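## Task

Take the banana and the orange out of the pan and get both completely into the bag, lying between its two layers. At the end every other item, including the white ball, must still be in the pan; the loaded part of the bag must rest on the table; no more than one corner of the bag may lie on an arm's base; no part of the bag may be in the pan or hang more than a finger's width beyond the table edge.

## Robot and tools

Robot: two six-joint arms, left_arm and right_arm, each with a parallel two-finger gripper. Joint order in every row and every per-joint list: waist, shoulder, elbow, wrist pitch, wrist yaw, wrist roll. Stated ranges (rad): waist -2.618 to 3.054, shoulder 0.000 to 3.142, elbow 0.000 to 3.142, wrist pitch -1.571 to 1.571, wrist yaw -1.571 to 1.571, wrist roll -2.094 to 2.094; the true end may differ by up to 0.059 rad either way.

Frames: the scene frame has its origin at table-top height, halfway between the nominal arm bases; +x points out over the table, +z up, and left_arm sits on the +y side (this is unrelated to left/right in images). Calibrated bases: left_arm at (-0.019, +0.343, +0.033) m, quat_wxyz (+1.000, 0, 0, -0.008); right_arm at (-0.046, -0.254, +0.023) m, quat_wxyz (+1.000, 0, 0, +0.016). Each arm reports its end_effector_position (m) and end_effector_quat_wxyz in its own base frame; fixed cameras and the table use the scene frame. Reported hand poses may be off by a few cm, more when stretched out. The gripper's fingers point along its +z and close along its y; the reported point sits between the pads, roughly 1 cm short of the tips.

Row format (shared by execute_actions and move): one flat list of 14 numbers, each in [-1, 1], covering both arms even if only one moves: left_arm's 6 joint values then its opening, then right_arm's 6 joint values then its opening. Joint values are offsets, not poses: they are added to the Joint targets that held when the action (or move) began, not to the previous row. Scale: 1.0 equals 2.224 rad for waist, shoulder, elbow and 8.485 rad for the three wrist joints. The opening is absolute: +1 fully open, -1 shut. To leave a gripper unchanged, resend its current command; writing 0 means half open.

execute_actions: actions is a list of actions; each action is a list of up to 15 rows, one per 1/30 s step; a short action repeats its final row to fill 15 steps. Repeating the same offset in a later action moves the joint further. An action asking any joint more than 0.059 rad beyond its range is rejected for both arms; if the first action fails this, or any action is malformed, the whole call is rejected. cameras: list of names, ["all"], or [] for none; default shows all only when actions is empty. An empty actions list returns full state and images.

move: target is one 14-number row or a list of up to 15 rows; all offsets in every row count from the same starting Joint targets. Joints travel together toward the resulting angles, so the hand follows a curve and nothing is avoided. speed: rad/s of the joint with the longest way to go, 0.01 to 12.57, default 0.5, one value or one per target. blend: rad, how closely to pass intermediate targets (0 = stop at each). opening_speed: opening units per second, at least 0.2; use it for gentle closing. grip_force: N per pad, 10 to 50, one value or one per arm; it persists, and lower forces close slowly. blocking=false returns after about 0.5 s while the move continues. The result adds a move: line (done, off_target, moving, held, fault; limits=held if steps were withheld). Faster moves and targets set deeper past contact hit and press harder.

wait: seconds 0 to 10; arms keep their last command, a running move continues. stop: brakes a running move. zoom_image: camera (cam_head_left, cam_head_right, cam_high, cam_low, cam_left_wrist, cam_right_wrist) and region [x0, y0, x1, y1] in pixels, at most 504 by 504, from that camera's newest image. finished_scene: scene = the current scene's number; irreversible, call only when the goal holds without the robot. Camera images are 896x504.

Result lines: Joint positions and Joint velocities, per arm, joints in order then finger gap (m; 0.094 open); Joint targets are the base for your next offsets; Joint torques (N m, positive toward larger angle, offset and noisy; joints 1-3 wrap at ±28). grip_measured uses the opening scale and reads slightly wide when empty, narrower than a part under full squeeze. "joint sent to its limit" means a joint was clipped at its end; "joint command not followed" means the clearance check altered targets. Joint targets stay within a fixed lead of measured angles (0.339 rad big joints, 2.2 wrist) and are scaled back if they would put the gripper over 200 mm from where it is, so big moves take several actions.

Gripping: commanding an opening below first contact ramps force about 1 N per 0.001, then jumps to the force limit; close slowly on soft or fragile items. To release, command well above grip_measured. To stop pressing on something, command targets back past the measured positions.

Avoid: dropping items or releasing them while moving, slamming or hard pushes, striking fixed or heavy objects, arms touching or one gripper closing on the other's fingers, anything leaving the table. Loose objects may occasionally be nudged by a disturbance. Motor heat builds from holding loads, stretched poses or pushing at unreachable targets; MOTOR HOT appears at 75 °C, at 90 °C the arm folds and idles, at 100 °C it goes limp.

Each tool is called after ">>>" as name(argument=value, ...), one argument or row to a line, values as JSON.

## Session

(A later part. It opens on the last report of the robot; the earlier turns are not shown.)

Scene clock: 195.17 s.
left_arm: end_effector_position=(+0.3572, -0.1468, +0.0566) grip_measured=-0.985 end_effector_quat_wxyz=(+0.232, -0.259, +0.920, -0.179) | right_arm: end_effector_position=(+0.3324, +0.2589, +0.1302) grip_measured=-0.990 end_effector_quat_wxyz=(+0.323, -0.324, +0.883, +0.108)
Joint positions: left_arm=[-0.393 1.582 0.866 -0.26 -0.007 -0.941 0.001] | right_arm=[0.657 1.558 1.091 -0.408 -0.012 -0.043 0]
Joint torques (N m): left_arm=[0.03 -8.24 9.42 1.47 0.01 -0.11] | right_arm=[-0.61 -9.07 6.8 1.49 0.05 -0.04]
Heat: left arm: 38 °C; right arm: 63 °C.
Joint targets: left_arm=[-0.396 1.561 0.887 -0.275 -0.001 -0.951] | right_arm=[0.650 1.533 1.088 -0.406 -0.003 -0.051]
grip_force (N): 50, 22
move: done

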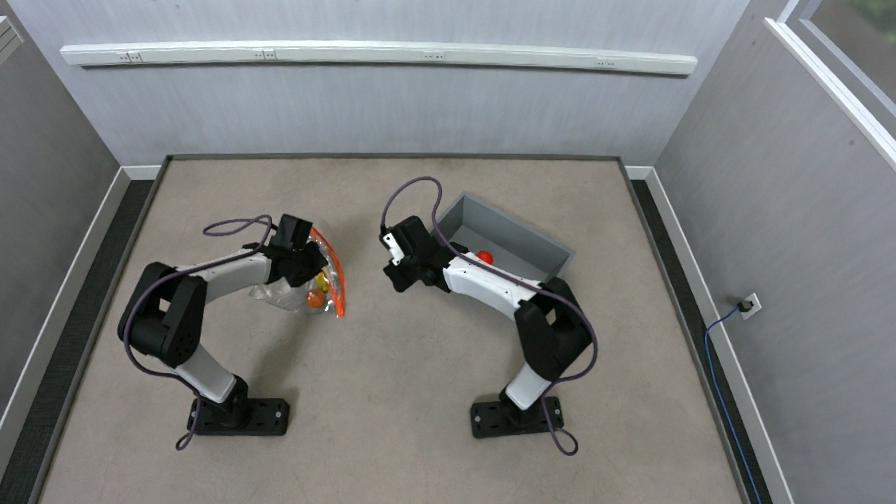

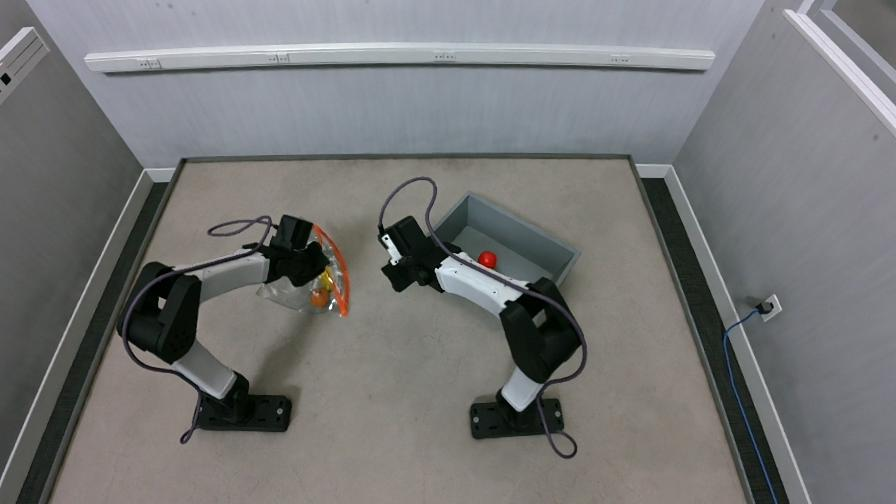

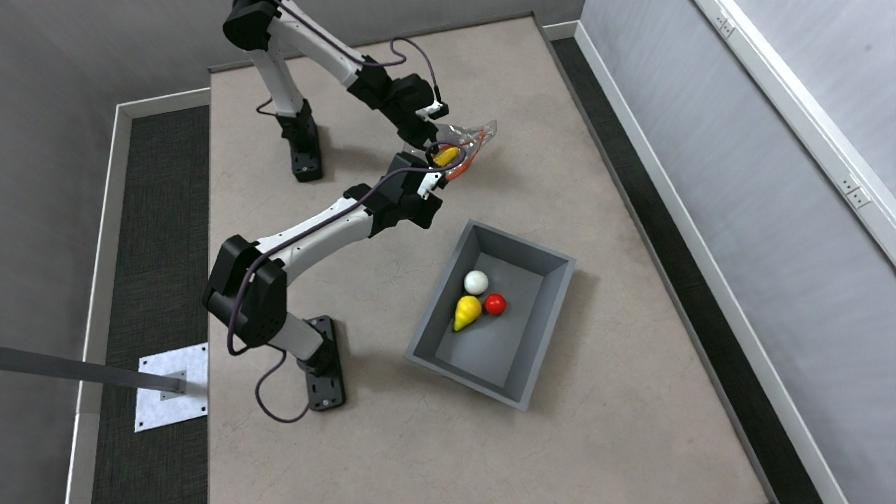

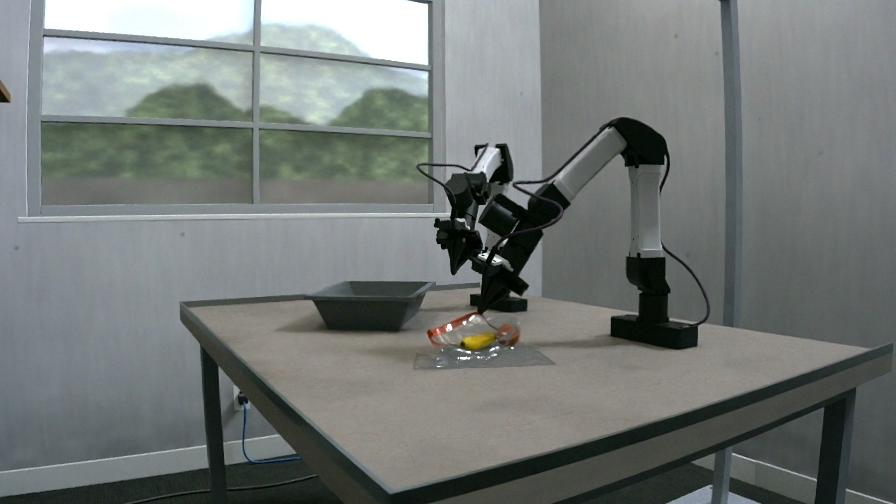

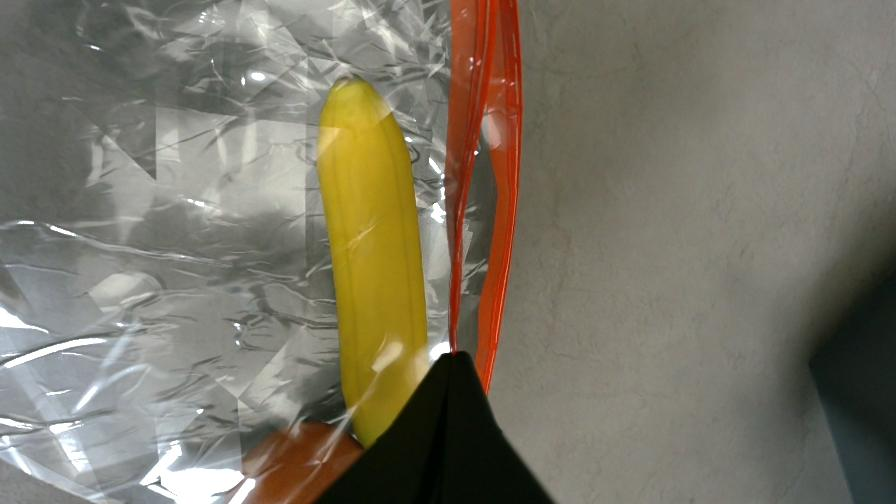

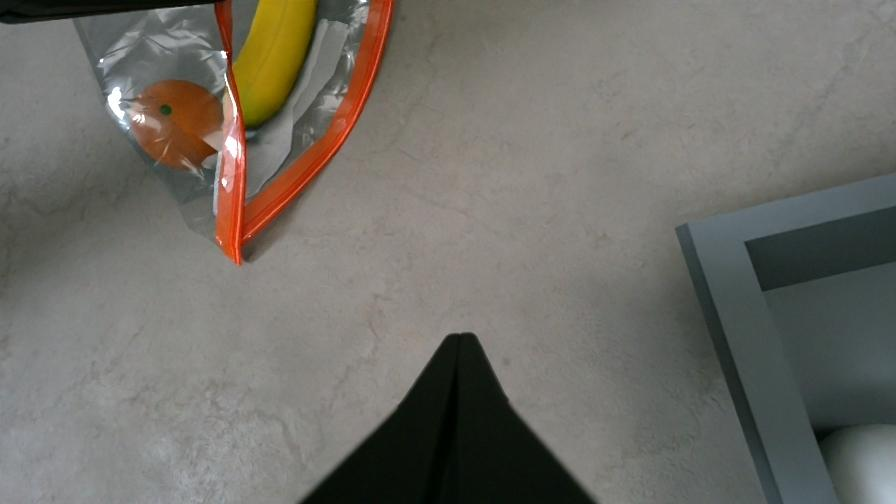

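>>> move(
  target=[
    [-0.018,0.0609,-0.0578,0.031,0,0,-1,0,0,0,0,0,0,-1],
    [-0.018,0.0609,-0.0578,0.031,0,0,-0.4,0,0,0,0,0,0,-1],
    [-0.016,-0.0724,0.0283,-0.0206,0,0,-0.4,0,0,0,0,0,0,-1],
  ],
  opening_speed=0.8,
  speed=[0.3,0.3,0.4],
  cameras=["all"],
)

>>> zoom_image(
  camera="cam_right_wrist",
  region=[0, 0, 450, 300],
)

Scene clock: 200.03 s.
left_arm: end_effector_position=(+0.3409, -0.1547, +0.1169) grip_measured=-0.402 end_effector_quat_wxyz=(+0.251, -0.241, +0.916, -0.201) | right_arm: end_effector_position=(+0.3324, +0.2589, +0.1302) grip_measured=-0.990 end_effector_quat_wxyz=(+0.323, -0.324, +0.883, +0.108)
Joint positions: left_arm=[-0.429 1.413 0.931 -0.435 -0.007 -0.941 0.028] | right_arm=[0.657 1.558 1.091 -0.408 -0.012 -0.043 0]
Joint torques (N m): left_arm=[0.12 -6.67 9.89 1.59 0.01 -0.12] | right_arm=[-0.64 -9.06 6.79 1.5 0.05 -0.04]
Heat: left arm: 37 °C; right arm: 61 °C.
Joint targets: left_arm=[-0.431 1.400 0.950 -0.449 -0.001 -0.951] | right_arm=[0.650 1.533 1.088 -0.406 -0.003 -0.051]
grip_force (N): 50, 22
move: done

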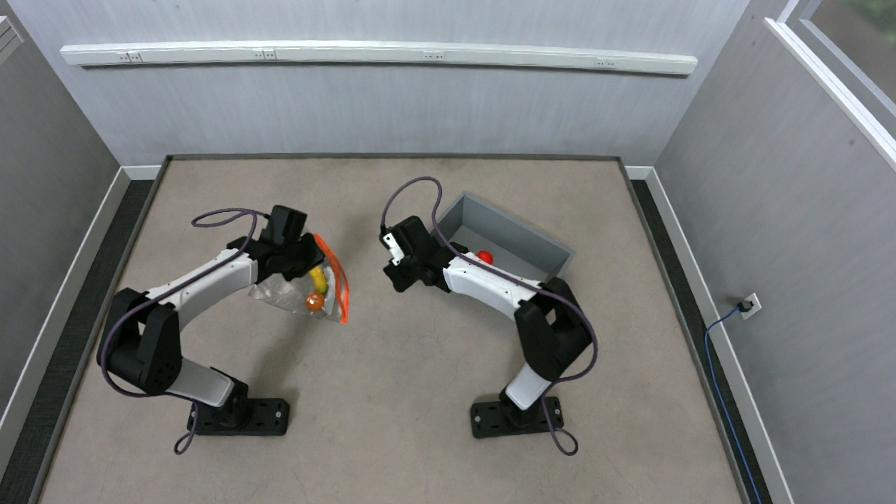

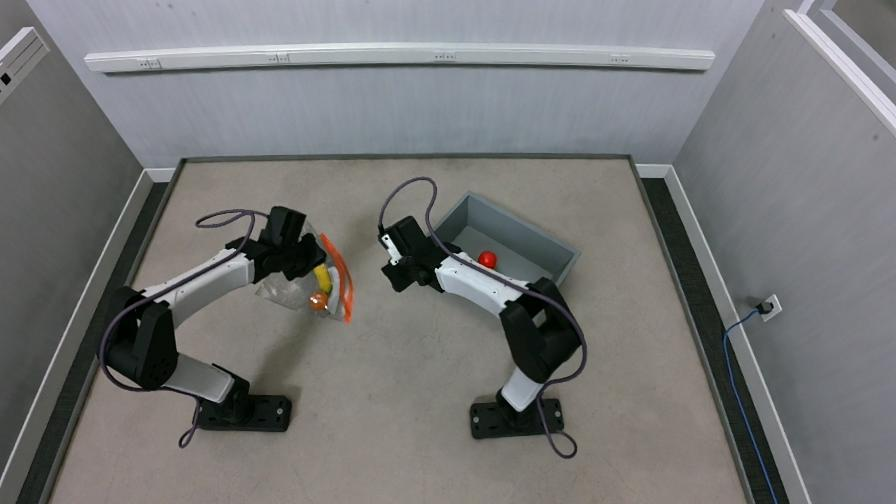

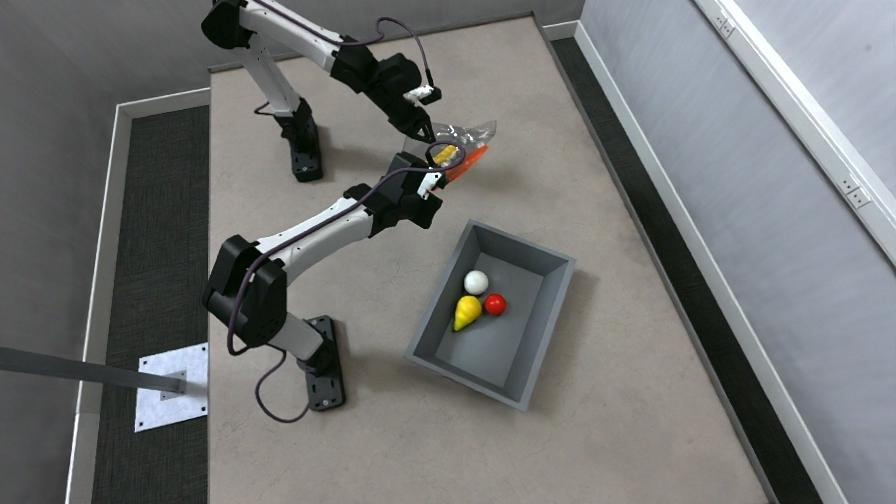

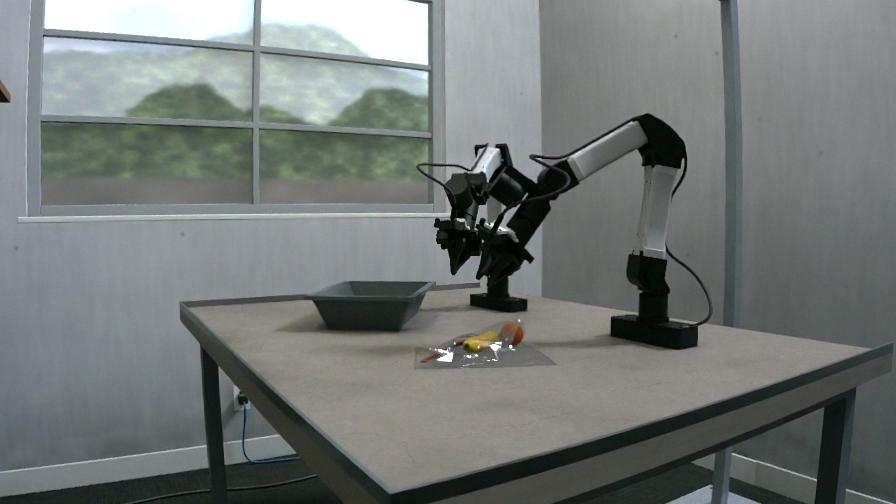

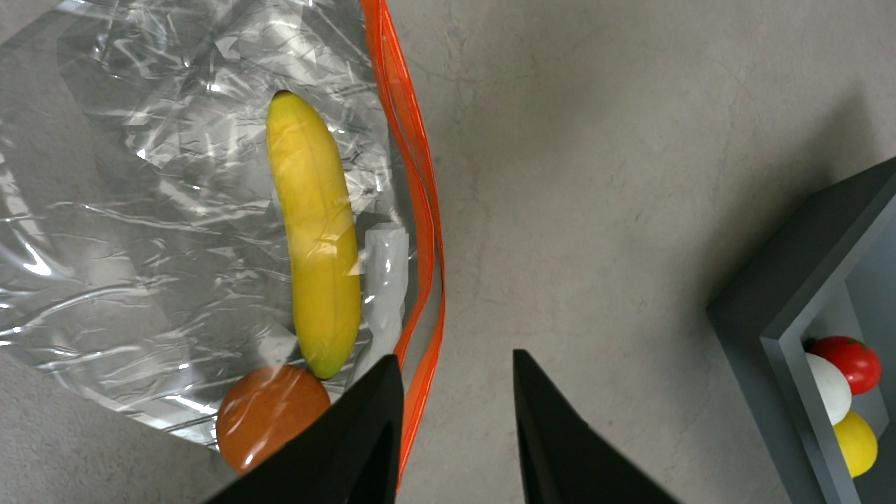

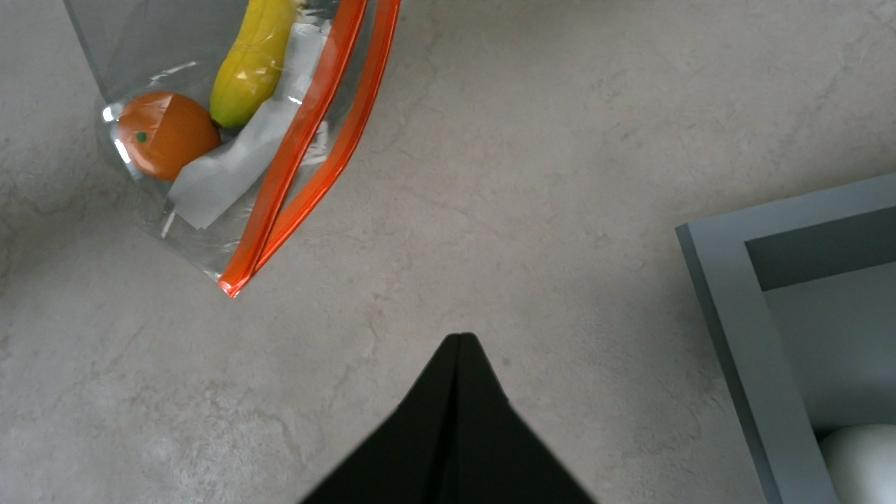

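Scaled by 1.120 from the camera's 896x504 image, which has a finer 1280x720 frame.

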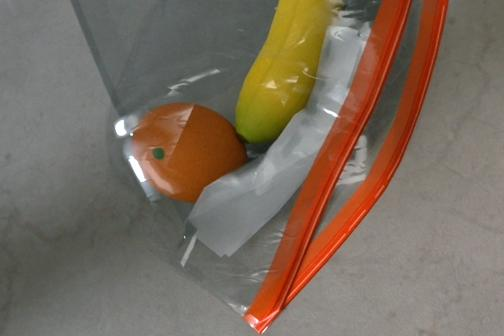

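Both items are sealed well inside the two lips and both grippers are clear of the bag.

>>> finished_scene(
  scene=2,
)

The scene is finished: the task was done.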